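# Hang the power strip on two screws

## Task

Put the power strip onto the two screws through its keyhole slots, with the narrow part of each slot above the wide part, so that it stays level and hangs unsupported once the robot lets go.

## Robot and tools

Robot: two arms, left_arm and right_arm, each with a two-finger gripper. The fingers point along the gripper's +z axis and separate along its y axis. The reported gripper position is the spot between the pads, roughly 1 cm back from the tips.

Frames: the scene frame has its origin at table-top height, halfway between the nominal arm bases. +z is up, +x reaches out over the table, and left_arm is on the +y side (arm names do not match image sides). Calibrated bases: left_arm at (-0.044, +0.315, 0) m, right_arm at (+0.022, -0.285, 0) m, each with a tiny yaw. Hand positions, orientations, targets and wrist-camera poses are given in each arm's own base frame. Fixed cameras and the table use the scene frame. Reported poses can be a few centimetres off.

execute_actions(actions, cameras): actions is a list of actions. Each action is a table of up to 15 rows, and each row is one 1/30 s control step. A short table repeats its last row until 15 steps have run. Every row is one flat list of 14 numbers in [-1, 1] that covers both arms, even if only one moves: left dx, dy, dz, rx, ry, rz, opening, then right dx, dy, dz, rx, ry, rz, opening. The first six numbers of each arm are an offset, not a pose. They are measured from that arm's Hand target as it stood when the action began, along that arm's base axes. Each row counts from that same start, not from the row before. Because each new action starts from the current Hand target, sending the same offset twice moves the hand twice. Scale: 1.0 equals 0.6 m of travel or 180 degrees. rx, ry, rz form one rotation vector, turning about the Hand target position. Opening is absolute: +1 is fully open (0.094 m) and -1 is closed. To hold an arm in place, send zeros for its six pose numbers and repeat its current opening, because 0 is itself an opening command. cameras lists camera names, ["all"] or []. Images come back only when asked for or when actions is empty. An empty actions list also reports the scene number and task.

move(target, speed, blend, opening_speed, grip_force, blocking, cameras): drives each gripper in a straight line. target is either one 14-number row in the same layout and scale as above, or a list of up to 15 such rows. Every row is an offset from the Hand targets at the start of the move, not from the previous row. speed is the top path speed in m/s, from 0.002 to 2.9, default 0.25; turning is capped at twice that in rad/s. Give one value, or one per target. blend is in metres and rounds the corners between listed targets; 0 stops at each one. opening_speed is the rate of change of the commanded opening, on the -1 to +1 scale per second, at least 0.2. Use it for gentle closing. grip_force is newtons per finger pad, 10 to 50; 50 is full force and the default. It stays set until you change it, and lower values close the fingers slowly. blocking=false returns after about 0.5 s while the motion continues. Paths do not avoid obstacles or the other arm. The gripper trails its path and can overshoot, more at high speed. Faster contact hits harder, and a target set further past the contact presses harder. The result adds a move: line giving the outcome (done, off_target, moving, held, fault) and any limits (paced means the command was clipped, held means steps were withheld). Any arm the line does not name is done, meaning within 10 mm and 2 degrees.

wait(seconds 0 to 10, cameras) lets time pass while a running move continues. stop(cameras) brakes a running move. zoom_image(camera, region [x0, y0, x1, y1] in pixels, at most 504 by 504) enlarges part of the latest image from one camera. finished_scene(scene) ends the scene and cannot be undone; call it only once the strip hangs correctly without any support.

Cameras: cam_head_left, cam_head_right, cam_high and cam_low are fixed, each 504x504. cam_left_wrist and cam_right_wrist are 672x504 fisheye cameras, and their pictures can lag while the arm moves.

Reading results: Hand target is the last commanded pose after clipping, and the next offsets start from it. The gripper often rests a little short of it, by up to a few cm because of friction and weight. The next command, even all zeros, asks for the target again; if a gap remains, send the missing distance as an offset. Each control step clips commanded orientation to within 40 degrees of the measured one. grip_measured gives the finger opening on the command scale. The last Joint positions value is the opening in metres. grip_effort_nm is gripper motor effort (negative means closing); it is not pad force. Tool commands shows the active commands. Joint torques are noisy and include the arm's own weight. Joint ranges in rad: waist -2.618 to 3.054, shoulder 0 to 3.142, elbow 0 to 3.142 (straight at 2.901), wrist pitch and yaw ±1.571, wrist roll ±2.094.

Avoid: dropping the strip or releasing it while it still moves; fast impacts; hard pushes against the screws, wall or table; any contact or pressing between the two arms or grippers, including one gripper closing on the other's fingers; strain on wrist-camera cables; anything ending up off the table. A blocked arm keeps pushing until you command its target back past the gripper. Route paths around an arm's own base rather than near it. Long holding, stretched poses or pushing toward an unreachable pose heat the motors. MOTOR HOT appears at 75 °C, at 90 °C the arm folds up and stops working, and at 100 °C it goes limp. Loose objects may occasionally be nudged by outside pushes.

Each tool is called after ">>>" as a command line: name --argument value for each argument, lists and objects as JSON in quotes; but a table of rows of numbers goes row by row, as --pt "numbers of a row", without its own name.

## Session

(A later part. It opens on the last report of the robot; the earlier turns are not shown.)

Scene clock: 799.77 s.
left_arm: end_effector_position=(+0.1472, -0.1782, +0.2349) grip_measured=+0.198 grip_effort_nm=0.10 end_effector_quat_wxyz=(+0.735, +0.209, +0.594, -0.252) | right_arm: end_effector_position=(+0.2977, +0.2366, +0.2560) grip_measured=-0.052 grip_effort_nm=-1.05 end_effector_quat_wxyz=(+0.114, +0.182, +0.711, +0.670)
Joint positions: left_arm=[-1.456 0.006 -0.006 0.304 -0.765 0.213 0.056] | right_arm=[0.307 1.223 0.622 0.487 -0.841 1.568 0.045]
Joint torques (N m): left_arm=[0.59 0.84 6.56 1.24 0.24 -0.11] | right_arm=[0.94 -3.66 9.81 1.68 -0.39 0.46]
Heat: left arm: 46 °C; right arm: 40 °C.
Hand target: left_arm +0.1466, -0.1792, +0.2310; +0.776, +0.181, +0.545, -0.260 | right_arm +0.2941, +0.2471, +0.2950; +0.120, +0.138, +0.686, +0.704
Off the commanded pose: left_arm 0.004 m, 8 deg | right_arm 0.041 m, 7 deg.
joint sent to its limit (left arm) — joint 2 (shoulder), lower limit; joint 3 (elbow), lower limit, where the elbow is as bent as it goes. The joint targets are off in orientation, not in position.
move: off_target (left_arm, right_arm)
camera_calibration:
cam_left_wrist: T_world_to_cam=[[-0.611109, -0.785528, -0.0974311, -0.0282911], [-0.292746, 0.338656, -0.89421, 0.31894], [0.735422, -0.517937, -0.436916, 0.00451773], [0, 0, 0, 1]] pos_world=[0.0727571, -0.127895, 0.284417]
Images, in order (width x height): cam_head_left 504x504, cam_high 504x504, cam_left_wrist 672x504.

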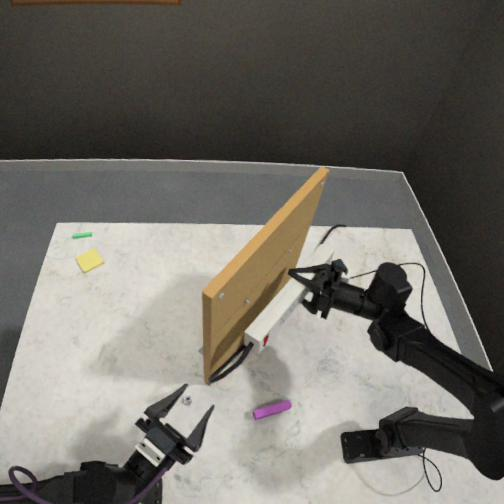

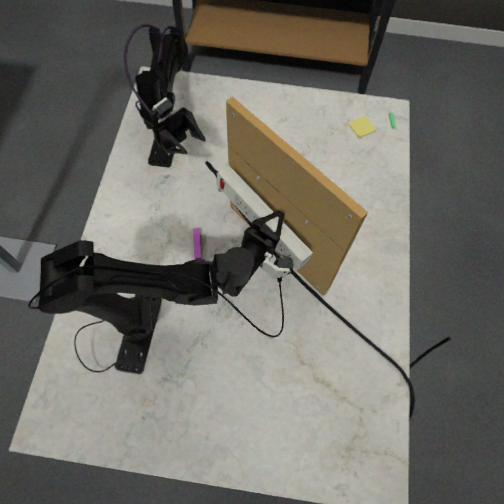

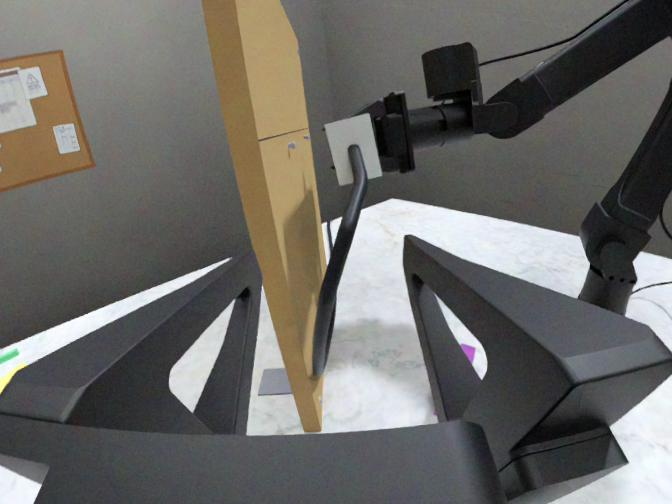

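>>> move --target '[0,0,0,0,0,0,0.2,0.0,0.0,0.08,0.006,-0.027,0,-0.25]' --speed 0.06 --cameras '["cam_left_wrist","cam_head_left","cam_high"]'

>>> zoom_image --camera "cam_high" --region '[190, 130, 330, 270]'

>>> zoom_image --camera "cam_head_left" --region '[220, 210, 360, 350]'

>>> zoom_image --camera "cam_left_wrist" --region '[230, 90, 430, 240]'

Scene clock: 822.43 s.
left_arm: end_effector_position=(+0.1472, -0.1782, +0.2349) grip_measured=+0.198 grip_effort_nm=0.10 end_effector_quat_wxyz=(+0.735, +0.209, +0.594, -0.252) | right_arm: end_effector_position=(+0.3052, +0.2403, +0.3042) grip_measured=-0.052 grip_effort_nm=-1.05 end_effector_quat_wxyz=(+0.145, +0.144, +0.693, +0.692)
Joint positions: left_arm=[-1.456 0.006 -0.006 0.304 -0.765 0.213 0.056] | right_arm=[0.307 1.223 0.734 0.487 -0.851 1.568 0.045]
Joint torques (N m): left_arm=[0.51 0.8 6.54 1.23 0.25 -0.09] | right_arm=[0.95 -6.28 10.39 1.11 -0.26 0.38]
Heat: left arm: 46 °C; right arm: 42 °C.
Hand target: left_arm +0.1466, -0.1792, +0.2310; +0.776, +0.181, +0.545, -0.260 | right_arm +0.2941, +0.2471, +0.3430; +0.148, +0.109, +0.674, +0.716
Off the commanded pose: left_arm 0.004 m, 8 deg | right_arm 0.041 m, 5 deg.
joint sent to its limit (left arm) — joint 2 (shoulder), lower limit; joint 3 (elbow), lower limit, where the elbow is as bent as it goes. The joint targets are off in orientation, not in position.
move: off_target (left_arm, right_arm)
camera_calibration:
cam_left_wrist: T_world_to_cam=[[-0.611109, -0.785528, -0.0974311, -0.0282911], [-0.292746, 0.338656, -0.89421, 0.31894], [0.735422, -0.517937, -0.436916, 0.00451773], [0, 0, 0, 1]] pos_world=[0.0727571, -0.127895, 0.284417]
Images, in order (width x height): cam_head_left 504x504, cam_high 504x504, cam_left_wrist 672x504.

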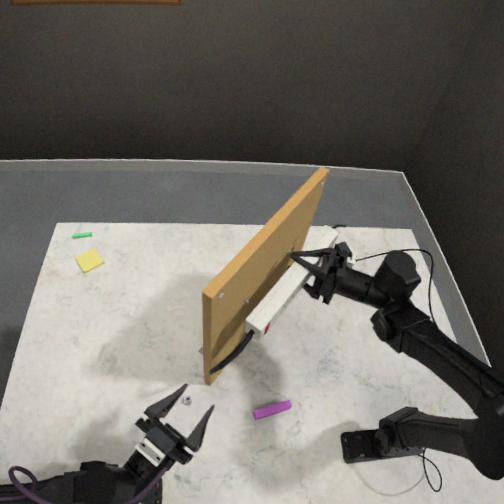

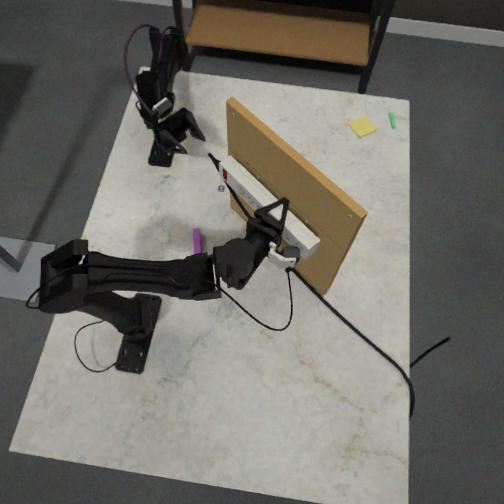

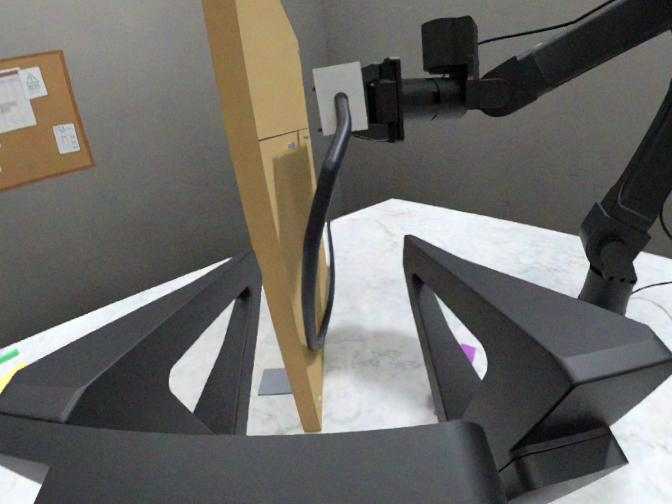

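Scaled by 3.600 from the camera's 504x504 image, which has a finer 720x720 frame.

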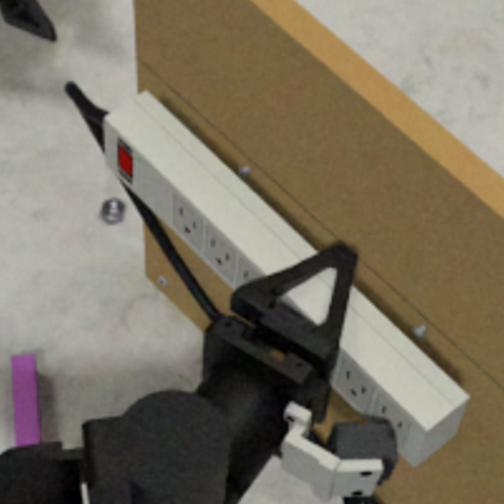

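Scaled by 3.600 from the camera's 504x504 image, which has a finer 720x720 frame.

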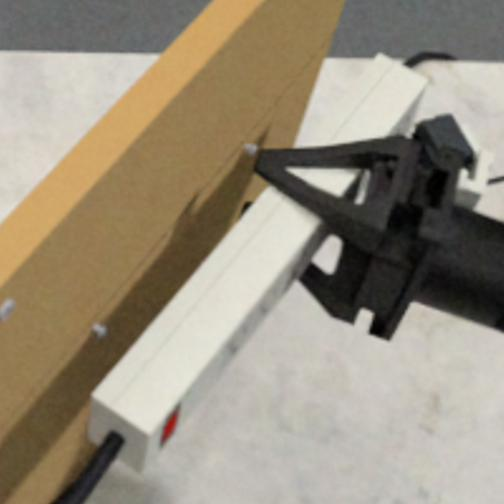

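Scaled by 2.520 from the camera's 672x504 image, which has a finer 960x720 frame.

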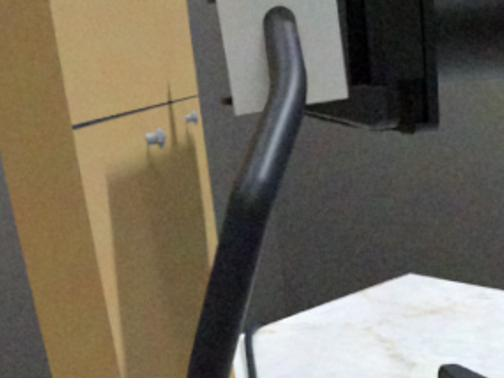

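>>> move --target '[0,0,0,0,0,0,0.2,0.01,0.013,-0.045,0.003,0.006,0.0094,-0.25]' --speed 0.06 --cameras '["cam_left_wrist","cam_head_left","cam_high"]'

>>> zoom_image --camera "cam_high" --region '[190, 130, 330, 270]'

>>> zoom_image --camera "cam_head_left" --region '[220, 210, 360, 350]'

>>> zoom_image --camera "cam_left_wrist" --region '[230, 90, 430, 240]'

Scene clock: 859.93 s.
left_arm: end_effector_position=(+0.1472, -0.1782, +0.2349) grip_measured=+0.198 grip_effort_nm=0.10 end_effector_quat_wxyz=(+0.735, +0.209, +0.594, -0.252) | right_arm: end_effector_position=(+0.3096, +0.2483, +0.2978) grip_measured=-0.052 grip_effort_nm=-1.05 end_effector_quat_wxyz=(+0.135, +0.133, +0.691, +0.697)
Joint positions: left_arm=[-1.456 0.006 -0.006 0.304 -0.765 0.213 0.056] | right_arm=[0.318 1.283 0.734 0.564 -0.871 1.58 0.045]
Joint torques (N m): left_arm=[0.55 0.79 6.54 1.25 0.23 -0.11] | right_arm=[0.92 -4.46 6.5 1.66 -0.22 0.5]
Heat: left arm: 46 °C; right arm: 43 °C.
Hand target: left_arm +0.1466, -0.1792, +0.2310; +0.776, +0.181, +0.545, -0.260 | right_arm +0.3001, +0.2549, +0.3160; +0.130, +0.107, +0.673, +0.720
Off the commanded pose: left_arm 0.004 m, 8 deg | right_arm 0.022 m, 4 deg.
joint sent to its limit (left arm) — joint 2 (shoulder), lower limit; joint 3 (elbow), lower limit, where the elbow is as bent as it goes. The joint targets are off in orientation, not in position.
move: off_target (left_arm, right_arm)
camera_calibration:
cam_left_wrist: T_world_to_cam=[[-0.611109, -0.785528, -0.0974311, -0.0282911], [-0.292746, 0.338656, -0.89421, 0.31894], [0.735422, -0.517937, -0.436916, 0.00451773], [0, 0, 0, 1]] pos_world=[0.0727571, -0.127895, 0.284417]
Images, in order (width x height): cam_head_left 504x504, cam_high 504x504, cam_left_wrist 672x504.

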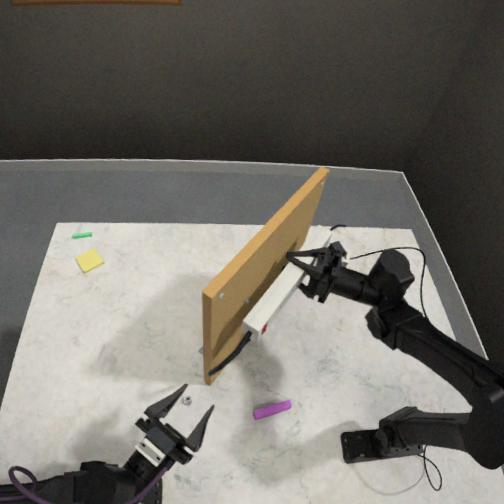

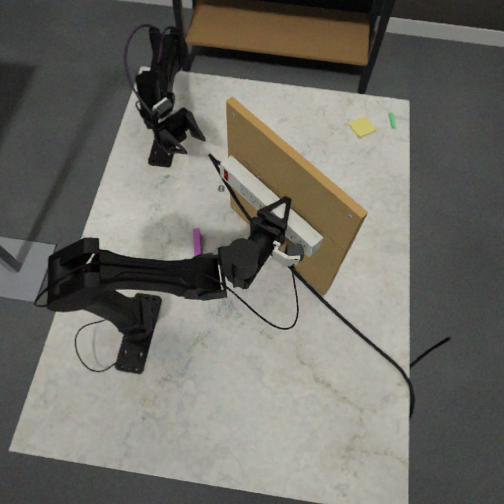

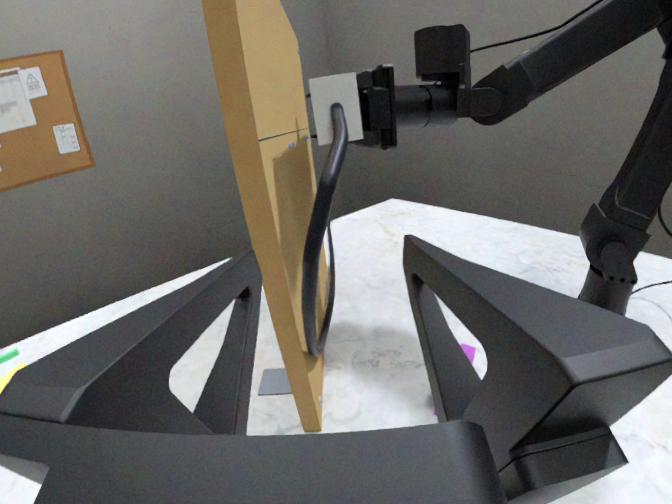

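Scaled by 3.600 from the camera's 504x504 image, which has a finer 720x720 frame.

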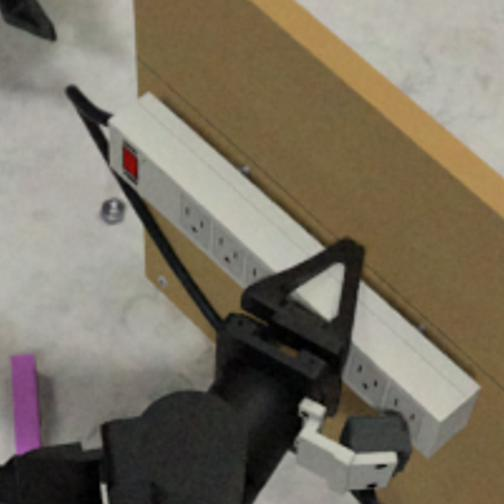

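Scaled by 3.600 from the camera's 504x504 image, which has a finer 720x720 frame.

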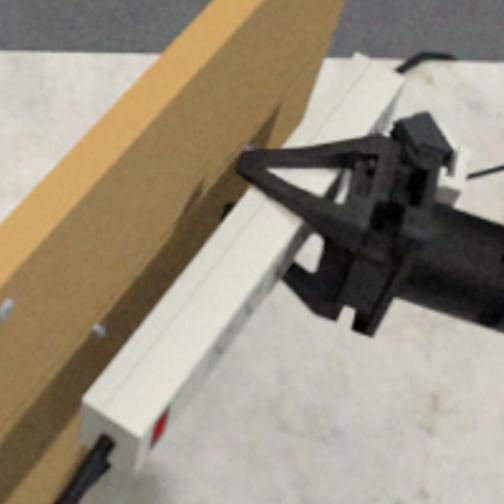

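Scaled by 2.520 from the camera's 672x504 image, which has a finer 960x720 frame.

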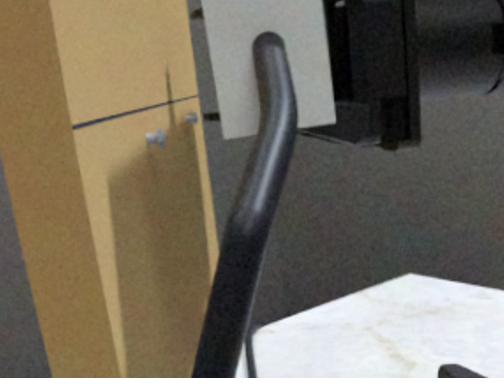

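>>> move --target '[0,0,0,0,0,0,0.2,0.0,0.0,-0.03,0.004,0.01,0,-0.25]' --speed 0.06 --cameras '["cam_left_wrist","cam_head_left","cam_high"]'

>>> zoom_image --camera "cam_high" --region '[190, 130, 330, 270]'

>>> zoom_image --camera "cam_head_left" --region '[220, 210, 360, 350]'

>>> zoom_image --camera "cam_left_wrist" --region '[230, 90, 430, 240]'

Scene clock: 867.63 s.
left_arm: end_effector_position=(+0.1472, -0.1782, +0.2349) grip_measured=+0.198 grip_effort_nm=0.10 end_effector_quat_wxyz=(+0.735, +0.209, +0.594, -0.252) | right_arm: end_effector_position=(+0.3088, +0.2483, +0.2812) grip_measured=-0.052 grip_effort_nm=-1.05 end_effector_quat_wxyz=(+0.124, +0.143, +0.688, +0.701)
Joint positions: left_arm=[-1.456 0.006 -0.006 0.304 -0.765 0.213 0.056] | right_arm=[0.318 1.309 0.677 0.653 -0.873 1.617 0.045]
Joint torques (N m): left_arm=[0.54 0.81 6.57 1.24 0.23 -0.11] | right_arm=[1.07 -4.51 6.22 1.64 -0.18 0.47]
Heat: left arm: 46 °C; right arm: 42 °C.
Hand target: left_arm +0.1466, -0.1792, +0.2310; +0.776, +0.181, +0.545, -0.260 | right_arm +0.3001, +0.2549, +0.2980; +0.119, +0.119, +0.671, +0.722
Off the commanded pose: left_arm 0.004 m, 8 deg | right_arm 0.020 m, 4 deg.
joint sent to its limit (left arm) — joint 2 (shoulder), lower limit; joint 3 (elbow), lower limit, where the elbow is as bent as it goes. The joint targets are off in orientation, not in position.
move: off_target (left_arm, right_arm)
camera_calibration:
cam_left_wrist: T_world_to_cam=[[-0.611109, -0.785528, -0.0974311, -0.0282911], [-0.292746, 0.338656, -0.89421, 0.31894], [0.735422, -0.517937, -0.436916, 0.00451773], [0, 0, 0, 1]] pos_world=[0.0727571, -0.127895, 0.284417]
Images, in order (width x height): cam_head_left 504x504, cam_high 504x504, cam_left_wrist 672x504.

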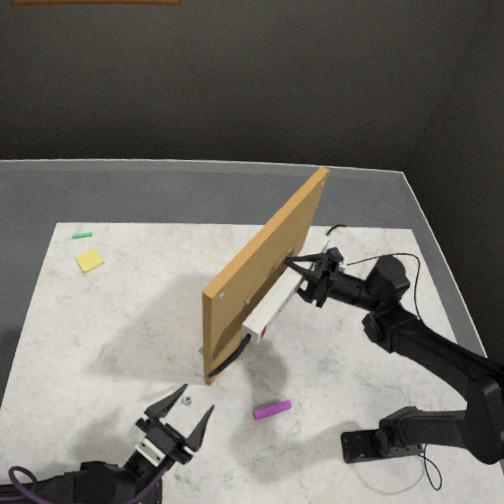

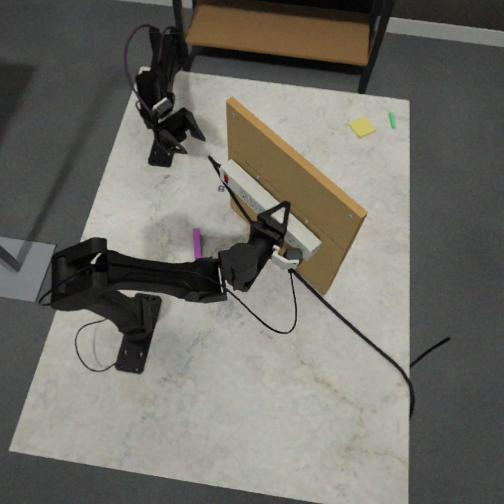

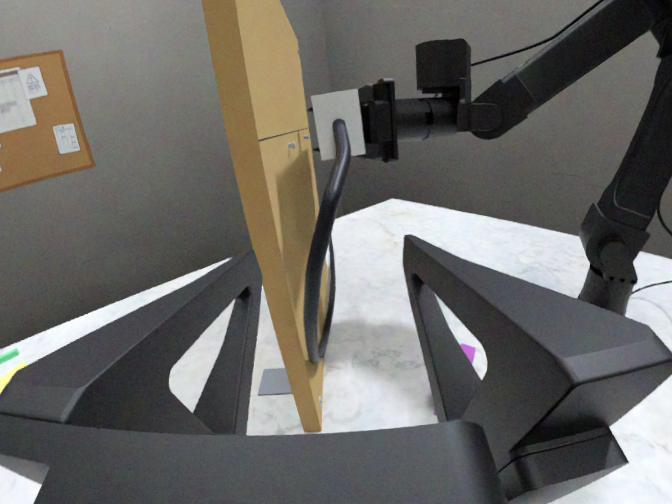

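Scaled by 3.600 from the camera's 504x504 image, which has a finer 720x720 frame.

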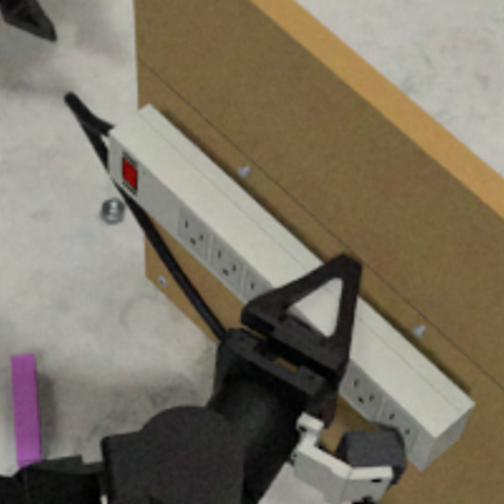

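Scaled by 3.600 from the camera's 504x504 image, which has a finer 720x720 frame.

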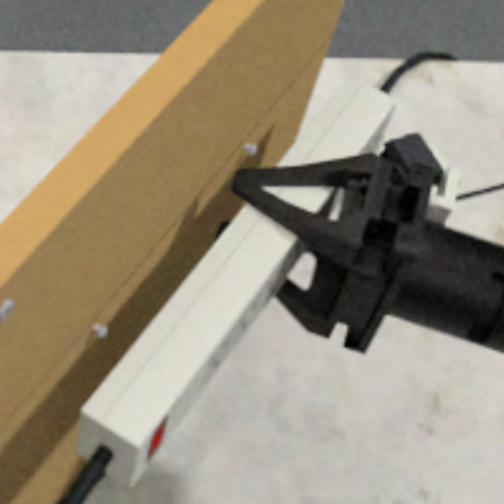

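Scaled by 2.520 from the camera's 672x504 image, which has a finer 960x720 frame.

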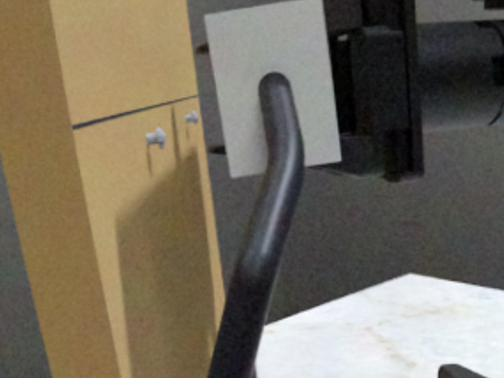

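>>> move --target '[0,0,0,0,0,0,0.2,0.0,0.0,-0.02,0.0,0.0,0,-0.25]' --speed 0.06 --cameras '["cam_left_wrist"]'

>>> zoom_image --camera "cam_left_wrist" --region '[230, 90, 430, 240]'

Scene clock: 886.17 s.
left_arm: end_effector_position=(+0.1472, -0.1782, +0.2349) grip_measured=+0.198 grip_effort_nm=0.10 end_effector_quat_wxyz=(+0.735, +0.209, +0.594, -0.252) | right_arm: end_effector_position=(+0.3090, +0.2484, +0.2697) grip_measured=-0.052 grip_effort_nm=-1.05 end_effector_quat_wxyz=(+0.123, +0.144, +0.687, +0.702)
Joint positions: left_arm=[-1.456 0.006 -0.006 0.304 -0.765 0.213 0.056] | right_arm=[0.318 1.333 0.643 0.712 -0.873 1.622 0.045]
Joint torques (N m): left_arm=[0.54 0.84 6.53 1.23 0.24 -0.1] | right_arm=[1.01 -4.57 6.06 1.64 -0.19 0.44]
Heat: left arm: 46 °C; right arm: 43 °C.
Hand target: left_arm +0.1466, -0.1792, +0.2310; +0.776, +0.181, +0.545, -0.260 | right_arm +0.3001, +0.2549, +0.2860; +0.119, +0.119, +0.671, +0.722
Off the commanded pose: left_arm 0.004 m, 8 deg | right_arm 0.020 m, 4 deg.
joint sent to its limit (left arm) — joint 2 (shoulder), lower limit; joint 3 (elbow), lower limit, where the elbow is as bent as it goes. The joint targets are off in orientation, not in position.
move: off_target (left_arm, right_arm)
camera_calibration:
cam_left_wrist: T_world_to_cam=[[-0.611109, -0.785528, -0.0974311, -0.0282911], [-0.292746, 0.338656, -0.89421, 0.31894], [0.735422, -0.517937, -0.436916, 0.00451773], [0, 0, 0, 1]] pos_world=[0.0727571, -0.127895, 0.284417]
Images, in order (width x height): cam_left_wrist 672x504.

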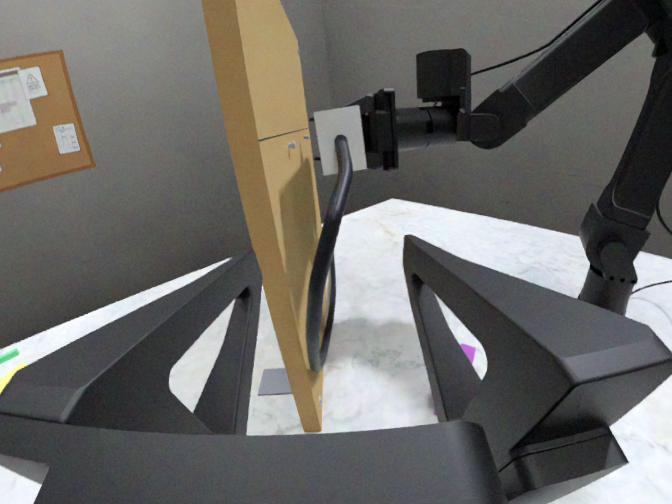

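Scaled by 2.520 from the camera's 672x504 image, which has a finer 960x720 frame.

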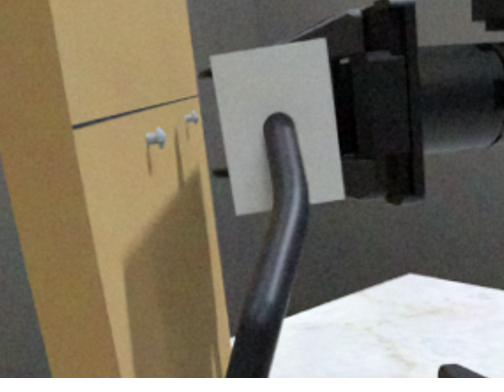

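>>> move --target '[0,0,0,0,0,0,0.2,0.022,0.028,0.0,0.0,0.0,0,-0.25]' --speed 0.04 --cameras '["cam_left_wrist","cam_head_left","cam_high"]'

>>> zoom_image --camera "cam_high" --region '[190, 130, 330, 270]'

>>> zoom_image --camera "cam_head_left" --region '[220, 210, 360, 350]'

>>> zoom_image --camera "cam_left_wrist" --region '[230, 90, 430, 240]'

Scene clock: 894.33 s.
left_arm: end_effector_position=(+0.1472, -0.1782, +0.2349) grip_measured=+0.198 grip_effort_nm=0.10 end_effector_quat_wxyz=(+0.735, +0.209, +0.594, -0.252) | right_arm: end_effector_position=(+0.3112, +0.2630, +0.2473) grip_measured=-0.052 grip_effort_nm=-1.05 end_effector_quat_wxyz=(+0.099, +0.155, +0.698, +0.692)
Joint positions: left_arm=[-1.456 0.006 -0.006 0.304 -0.765 0.213 0.056] | right_arm=[0.36 1.402 0.643 0.725 -0.851 1.622 0.045]
Joint torques (N m): left_arm=[0.55 0.81 6.54 1.23 0.23 -0.12] | right_arm=[1.07 -5.07 9.74 1.69 -0.03 0.4]
Heat: left arm: 46 °C; right arm: 44 °C.
Hand target: left_arm +0.1466, -0.1792, +0.2310; +0.776, +0.181, +0.545, -0.260 | right_arm +0.3133, +0.2717, +0.2860; +0.119, +0.119, +0.671, +0.722
Off the commanded pose: left_arm 0.004 m, 8 deg | right_arm 0.040 m, 7 deg.
joint sent to its limit (left arm) — joint 2 (shoulder), lower limit; joint 3 (elbow), lower limit, where the elbow is as bent as it goes. The joint targets are off in orientation, not in position.
move: off_target (left_arm, right_arm)
camera_calibration:
cam_left_wrist: T_world_to_cam=[[-0.611109, -0.785528, -0.0974311, -0.0282911], [-0.292746, 0.338656, -0.89421, 0.31894], [0.735422, -0.517937, -0.436916, 0.00451773], [0, 0, 0, 1]] pos_world=[0.0727571, -0.127895, 0.284417]
Images, in order (width x height): cam_head_left 504x504, cam_high 504x504, cam_left_wrist 672x504.

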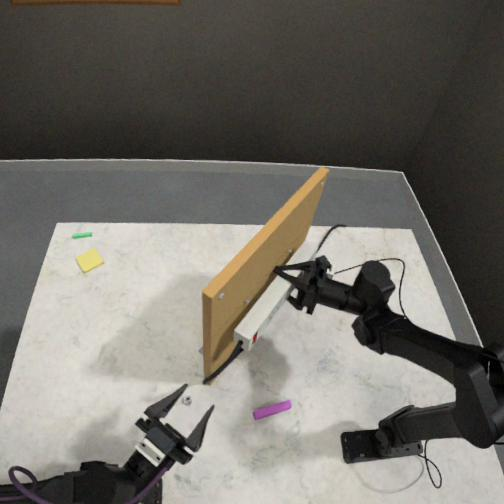

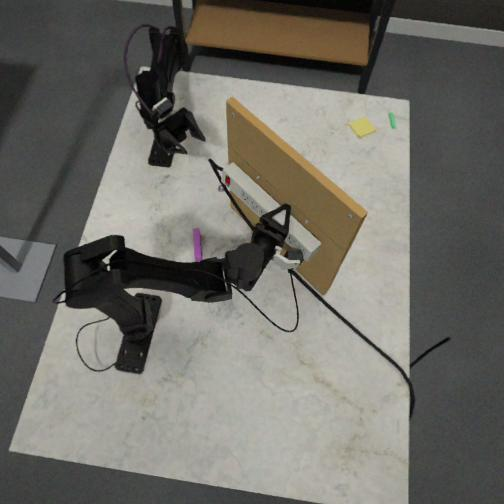

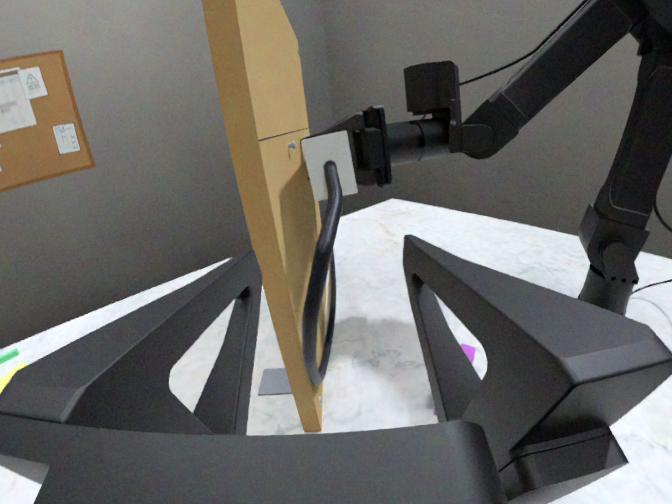

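Scaled by 3.600 from the camera's 504x504 image, which has a finer 720x720 frame.

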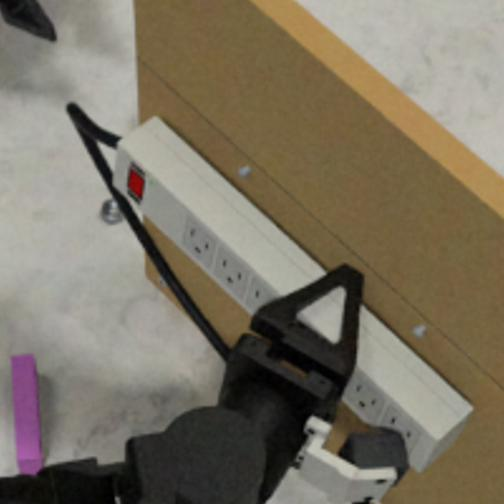

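Scaled by 3.600 from the camera's 504x504 image, which has a finer 720x720 frame.

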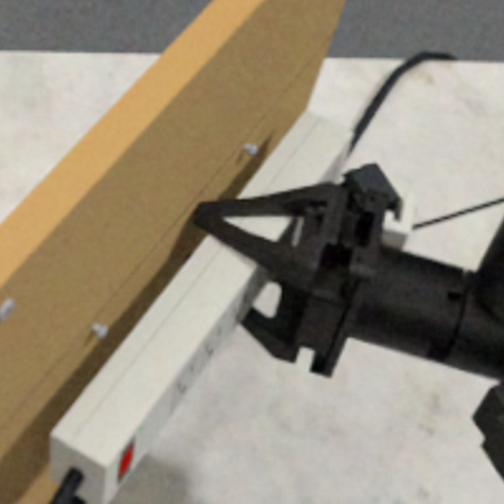

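Scaled by 2.520 from the camera's 672x504 image, which has a finer 960x720 frame.

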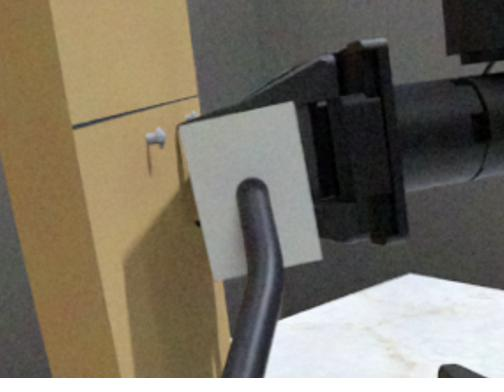

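>>> move --target '[0,0,0,0,0,0,0.2,-0.005,-0.006,0.05,0.0155,-0.0206,0,-0.25]' --speed 0.06 --cameras '["cam_left_wrist","cam_head_left","cam_high"]'

>>> zoom_image --camera "cam_high" --region '[190, 130, 330, 270]'

>>> zoom_image --camera "cam_head_left" --region '[220, 210, 360, 350]'

>>> zoom_image --camera "cam_left_wrist" --region '[230, 90, 430, 240]'

Scene clock: 917.40 s.
left_arm: end_effector_position=(+0.1472, -0.1782, +0.2349) grip_measured=+0.198 grip_effort_nm=0.10 end_effector_quat_wxyz=(+0.735, +0.209, +0.594, -0.252) | right_arm: end_effector_position=(+0.3118, +0.2633, +0.2561) grip_measured=-0.052 grip_effort_nm=-1.05 end_effector_quat_wxyz=(+0.103, +0.149, +0.689, +0.701)
Joint positions: left_arm=[-1.456 0.006 -0.006 0.304 -0.765 0.213 0.056] | right_arm=[0.36 1.402 0.648 0.762 -0.851 1.643 0.045]
Joint torques (N m): left_arm=[0.57 0.81 6.52 1.24 0.23 -0.1] | right_arm=[0.4 -8.36 10.52 1.82 -0.07 0.5]
Heat: left arm: 45 °C; right arm: 46 °C.
Hand target: left_arm +0.1466, -0.1792, +0.2310; +0.776, +0.181, +0.545, -0.260 | right_arm +0.3103, +0.2681, +0.3160; +0.138, +0.098, +0.649, +0.742
Off the commanded pose: left_arm 0.004 m, 8 deg | right_arm 0.060 m, 10 deg.
joint sent to its limit (left arm) — joint 2 (shoulder), lower limit; joint 3 (elbow), lower limit, where the elbow is as bent as it goes. The joint targets are off in orientation, not in position.
move: off_target (left_arm, right_arm)
camera_calibration:
cam_left_wrist: T_world_to_cam=[[-0.611109, -0.785528, -0.0974311, -0.0282911], [-0.292746, 0.338656, -0.89421, 0.31894], [0.735422, -0.517937, -0.436916, 0.00451773], [0, 0, 0, 1]] pos_world=[0.0727571, -0.127895, 0.284417]
Images, in order (width x height): cam_head_left 504x504, cam_high 504x504, cam_left_wrist 672x504.

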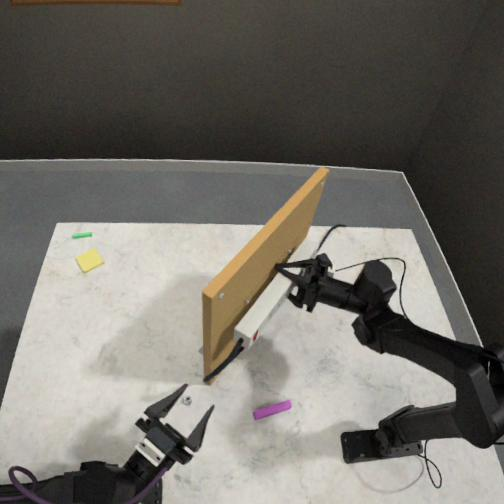

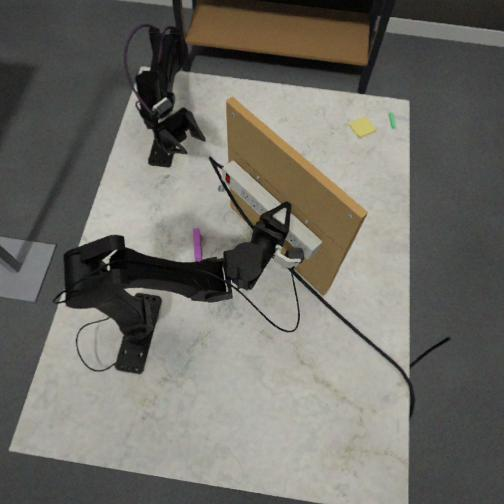

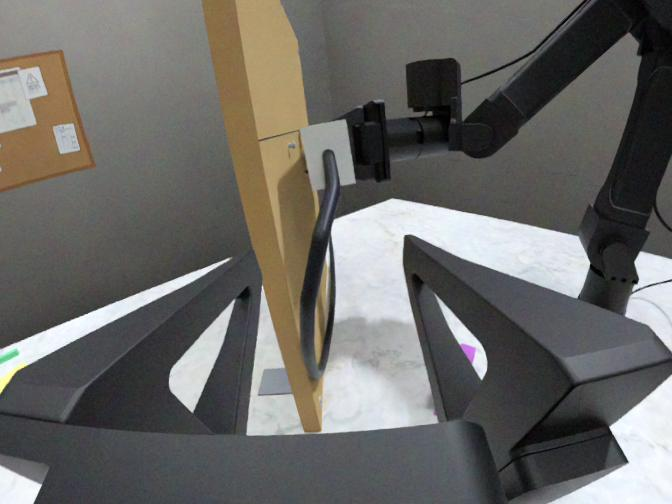

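Scaled by 3.600 from the camera's 504x504 image, which has a finer 720x720 frame.

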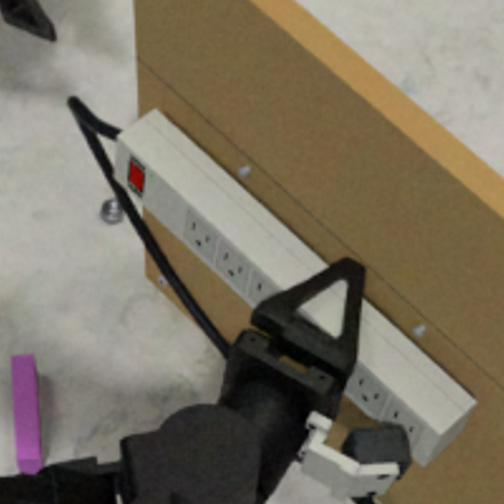

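Scaled by 3.600 from the camera's 504x504 image, which has a finer 720x720 frame.

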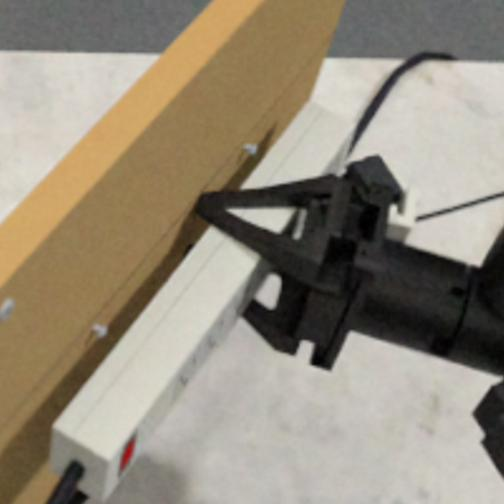

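Scaled by 2.520 from the camera's 672x504 image, which has a finer 960x720 frame.

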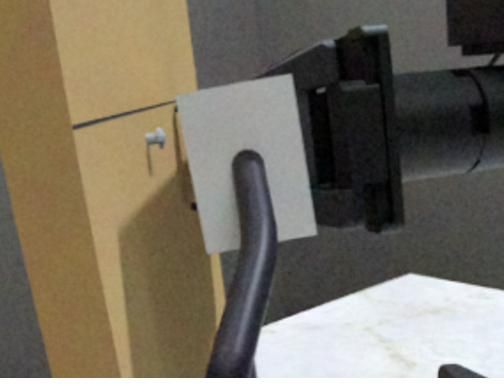

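>>> move --target '[0,0,0,0,0,0,0.2,-0.005,-0.006,0.03,-0.008,-0.02,0,-0.25]' --speed 0.06 --cameras '["cam_left_wrist","cam_head_left","cam_high"]'

>>> zoom_image --camera "cam_high" --region '[190, 130, 330, 270]'

>>> zoom_image --camera "cam_head_left" --region '[220, 210, 360, 350]'

>>> zoom_image --camera "cam_left_wrist" --region '[230, 90, 430, 240]'

Scene clock: 932.50 s.
left_arm: end_effector_position=(+0.1472, -0.1782, +0.2349) grip_measured=+0.198 grip_effort_nm=0.10 end_effector_quat_wxyz=(+0.735, +0.209, +0.594, -0.252) | right_arm: end_effector_position=(+0.3101, +0.2631, +0.2856) grip_measured=-0.052 grip_effort_nm=-1.05 end_effector_quat_wxyz=(+0.130, +0.107, +0.680, +0.714)
Joint positions: left_arm=[-1.456 0.006 -0.006 0.304 -0.765 0.213 0.056] | right_arm=[0.352 1.376 0.697 0.762 -0.881 1.609 0.045]
Joint torques (N m): left_arm=[0.49 0.79 6.57 1.22 0.23 -0.11] | right_arm=[0.13 -8.95 10.89 1.07 0 0.24]
Heat: left arm: 45 °C; right arm: 46 °C.
Hand target: left_arm +0.1466, -0.1792, +0.2310; +0.776, +0.181, +0.545, -0.260 | right_arm +0.3073, +0.2645, +0.3340; +0.159, +0.073, +0.653, +0.737
Off the commanded pose: left_arm 0.004 m, 8 deg | right_arm 0.049 m, 6 deg.
joint sent to its limit (left arm) — joint 2 (shoulder), lower limit; joint 3 (elbow), lower limit, where the elbow is as bent as it goes. The joint targets are off in orientation, not in position.
move: off_target (left_arm, right_arm)
camera_calibration:
cam_left_wrist: T_world_to_cam=[[-0.611109, -0.785528, -0.0974311, -0.0282911], [-0.292746, 0.338656, -0.89421, 0.31894], [0.735422, -0.517937, -0.436916, 0.00451773], [0, 0, 0, 1]] pos_world=[0.0727571, -0.127895, 0.284417]
Images, in order (width x height): cam_head_left 504x504, cam_high 504x504, cam_left_wrist 672x504.

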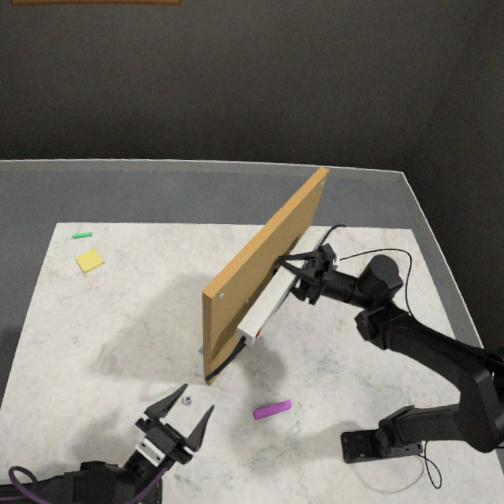

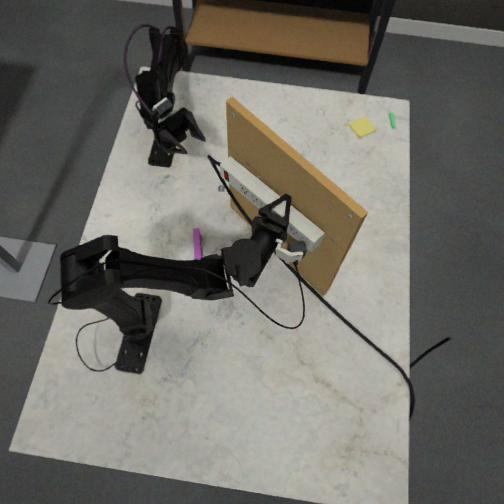

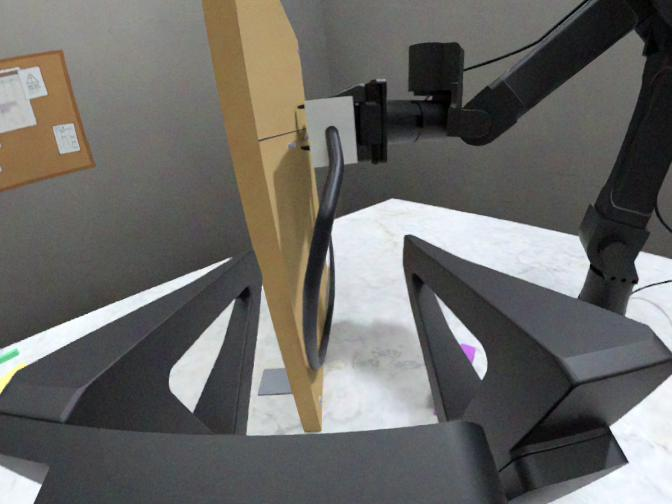

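Scaled by 3.600 from the camera's 504x504 image, which has a finer 720x720 frame.

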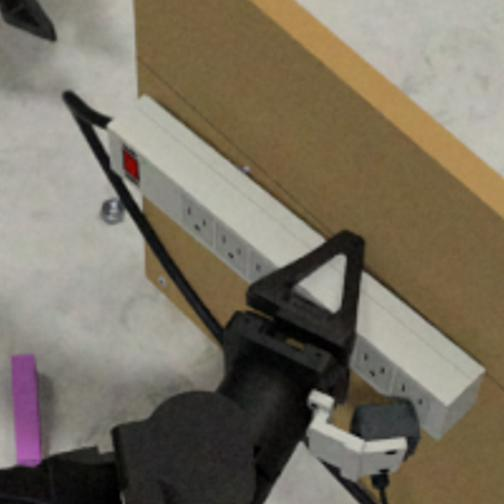

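Scaled by 3.600 from the camera's 504x504 image, which has a finer 720x720 frame.

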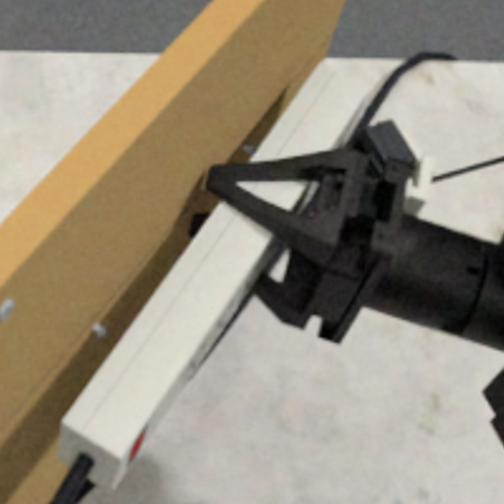

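Scaled by 2.520 from the camera's 672x504 image, which has a finer 960x720 frame.

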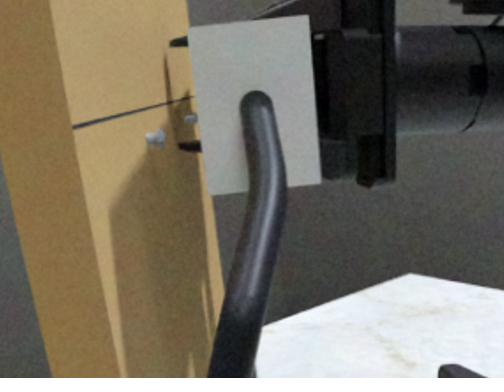

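>>> move --target '[0,0,0,0,0,0,0.2,0,0,-0.032,0.003,0.011,-0.008,-0.25]' --speed 0.06 --cameras '["cam_left_wrist","cam_head_left","cam_high"]'

>>> zoom_image --camera "cam_high" --region '[190, 130, 330, 270]'

>>> zoom_image --camera "cam_head_left" --region '[220, 210, 360, 350]'

>>> zoom_image --camera "cam_left_wrist" --region '[230, 90, 430, 240]'

Scene clock: 943.63 s.
left_arm: end_effector_position=(+0.1472, -0.1782, +0.2349) grip_measured=+0.198 grip_effort_nm=0.10 end_effector_quat_wxyz=(+0.735, +0.209, +0.594, -0.252) | right_arm: end_effector_position=(+0.3107, +0.2629, +0.2856) grip_measured=-0.052 grip_effort_nm=-1.05 end_effector_quat_wxyz=(+0.131, +0.108, +0.680, +0.713)
Joint positions: left_arm=[-1.456 0.006 -0.006 0.304 -0.765 0.213 0.056] | right_arm=[0.352 1.376 0.697 0.762 -0.878 1.609 0.045]
Joint torques (N m): left_arm=[0.54 0.77 6.58 1.24 0.23 -0.11] | right_arm=[1.14 -7.43 6.61 1.58 0.32 0.42]
Heat: left arm: 45 °C; right arm: 44 °C.
Hand target: left_arm +0.1466, -0.1792, +0.2310; +0.776, +0.181, +0.545, -0.260 | right_arm +0.3073, +0.2645, +0.3148; +0.157, +0.095, +0.651, +0.736
Off the commanded pose: left_arm 0.004 m, 8 deg | right_arm 0.029 m, 5 deg.
joint sent to its limit (left arm) — joint 2 (shoulder), lower limit; joint 3 (elbow), lower limit, where the elbow is as bent as it goes. The joint targets are off in orientation, not in position.
move: off_target (left_arm, right_arm)
camera_calibration:
cam_left_wrist: T_world_to_cam=[[-0.611109, -0.785528, -0.0974311, -0.0282911], [-0.292746, 0.338656, -0.89421, 0.31894], [0.735422, -0.517937, -0.436916, 0.00451773], [0, 0, 0, 1]] pos_world=[0.0727571, -0.127895, 0.284417]
Images, in order (width x height): cam_head_left 504x504, cam_high 504x504, cam_left_wrist 672x504.

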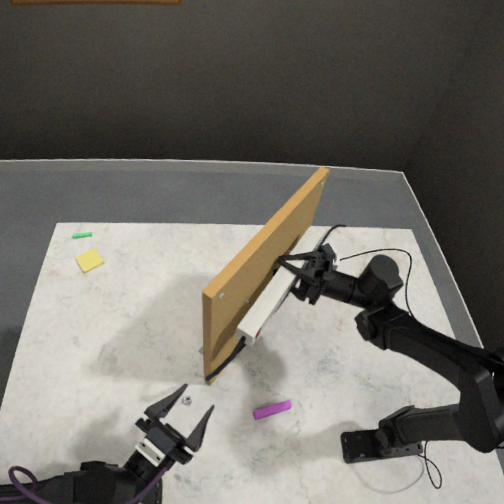

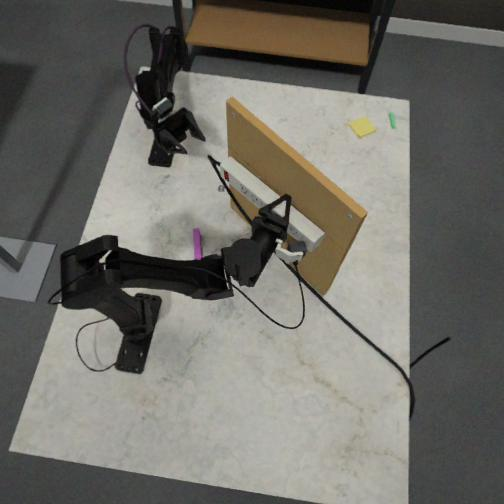

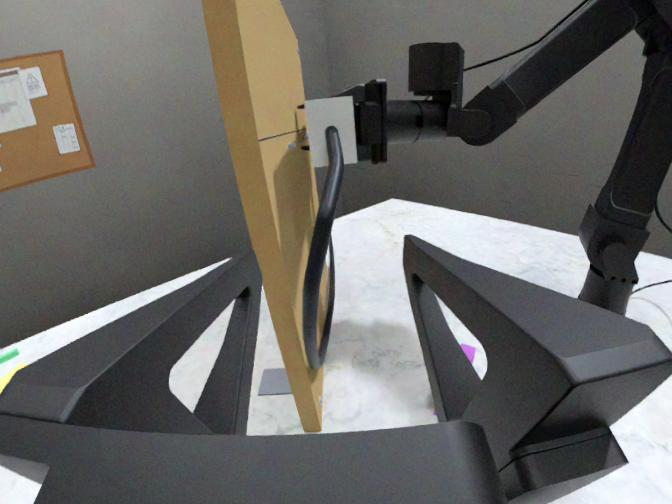

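Scaled by 3.600 from the camera's 504x504 image, which has a finer 720x720 frame.

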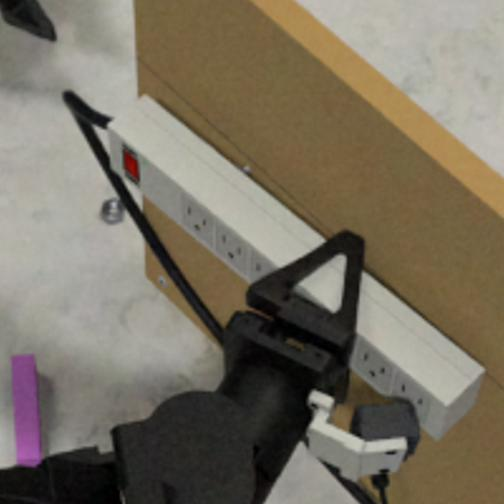

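Scaled by 3.600 from the camera's 504x504 image, which has a finer 720x720 frame.

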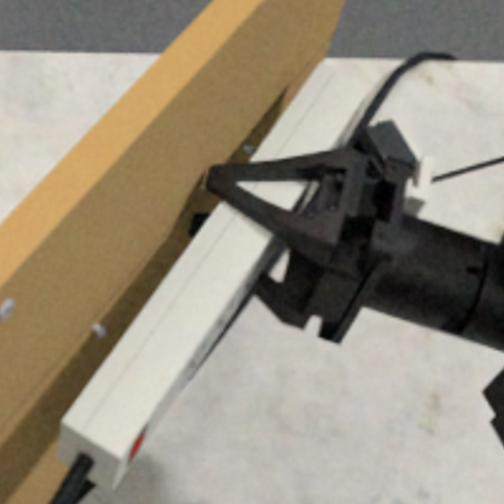

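Scaled by 2.520 from the camera's 672x504 image, which has a finer 960x720 frame.

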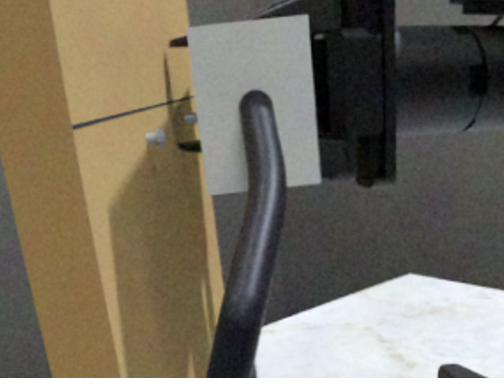

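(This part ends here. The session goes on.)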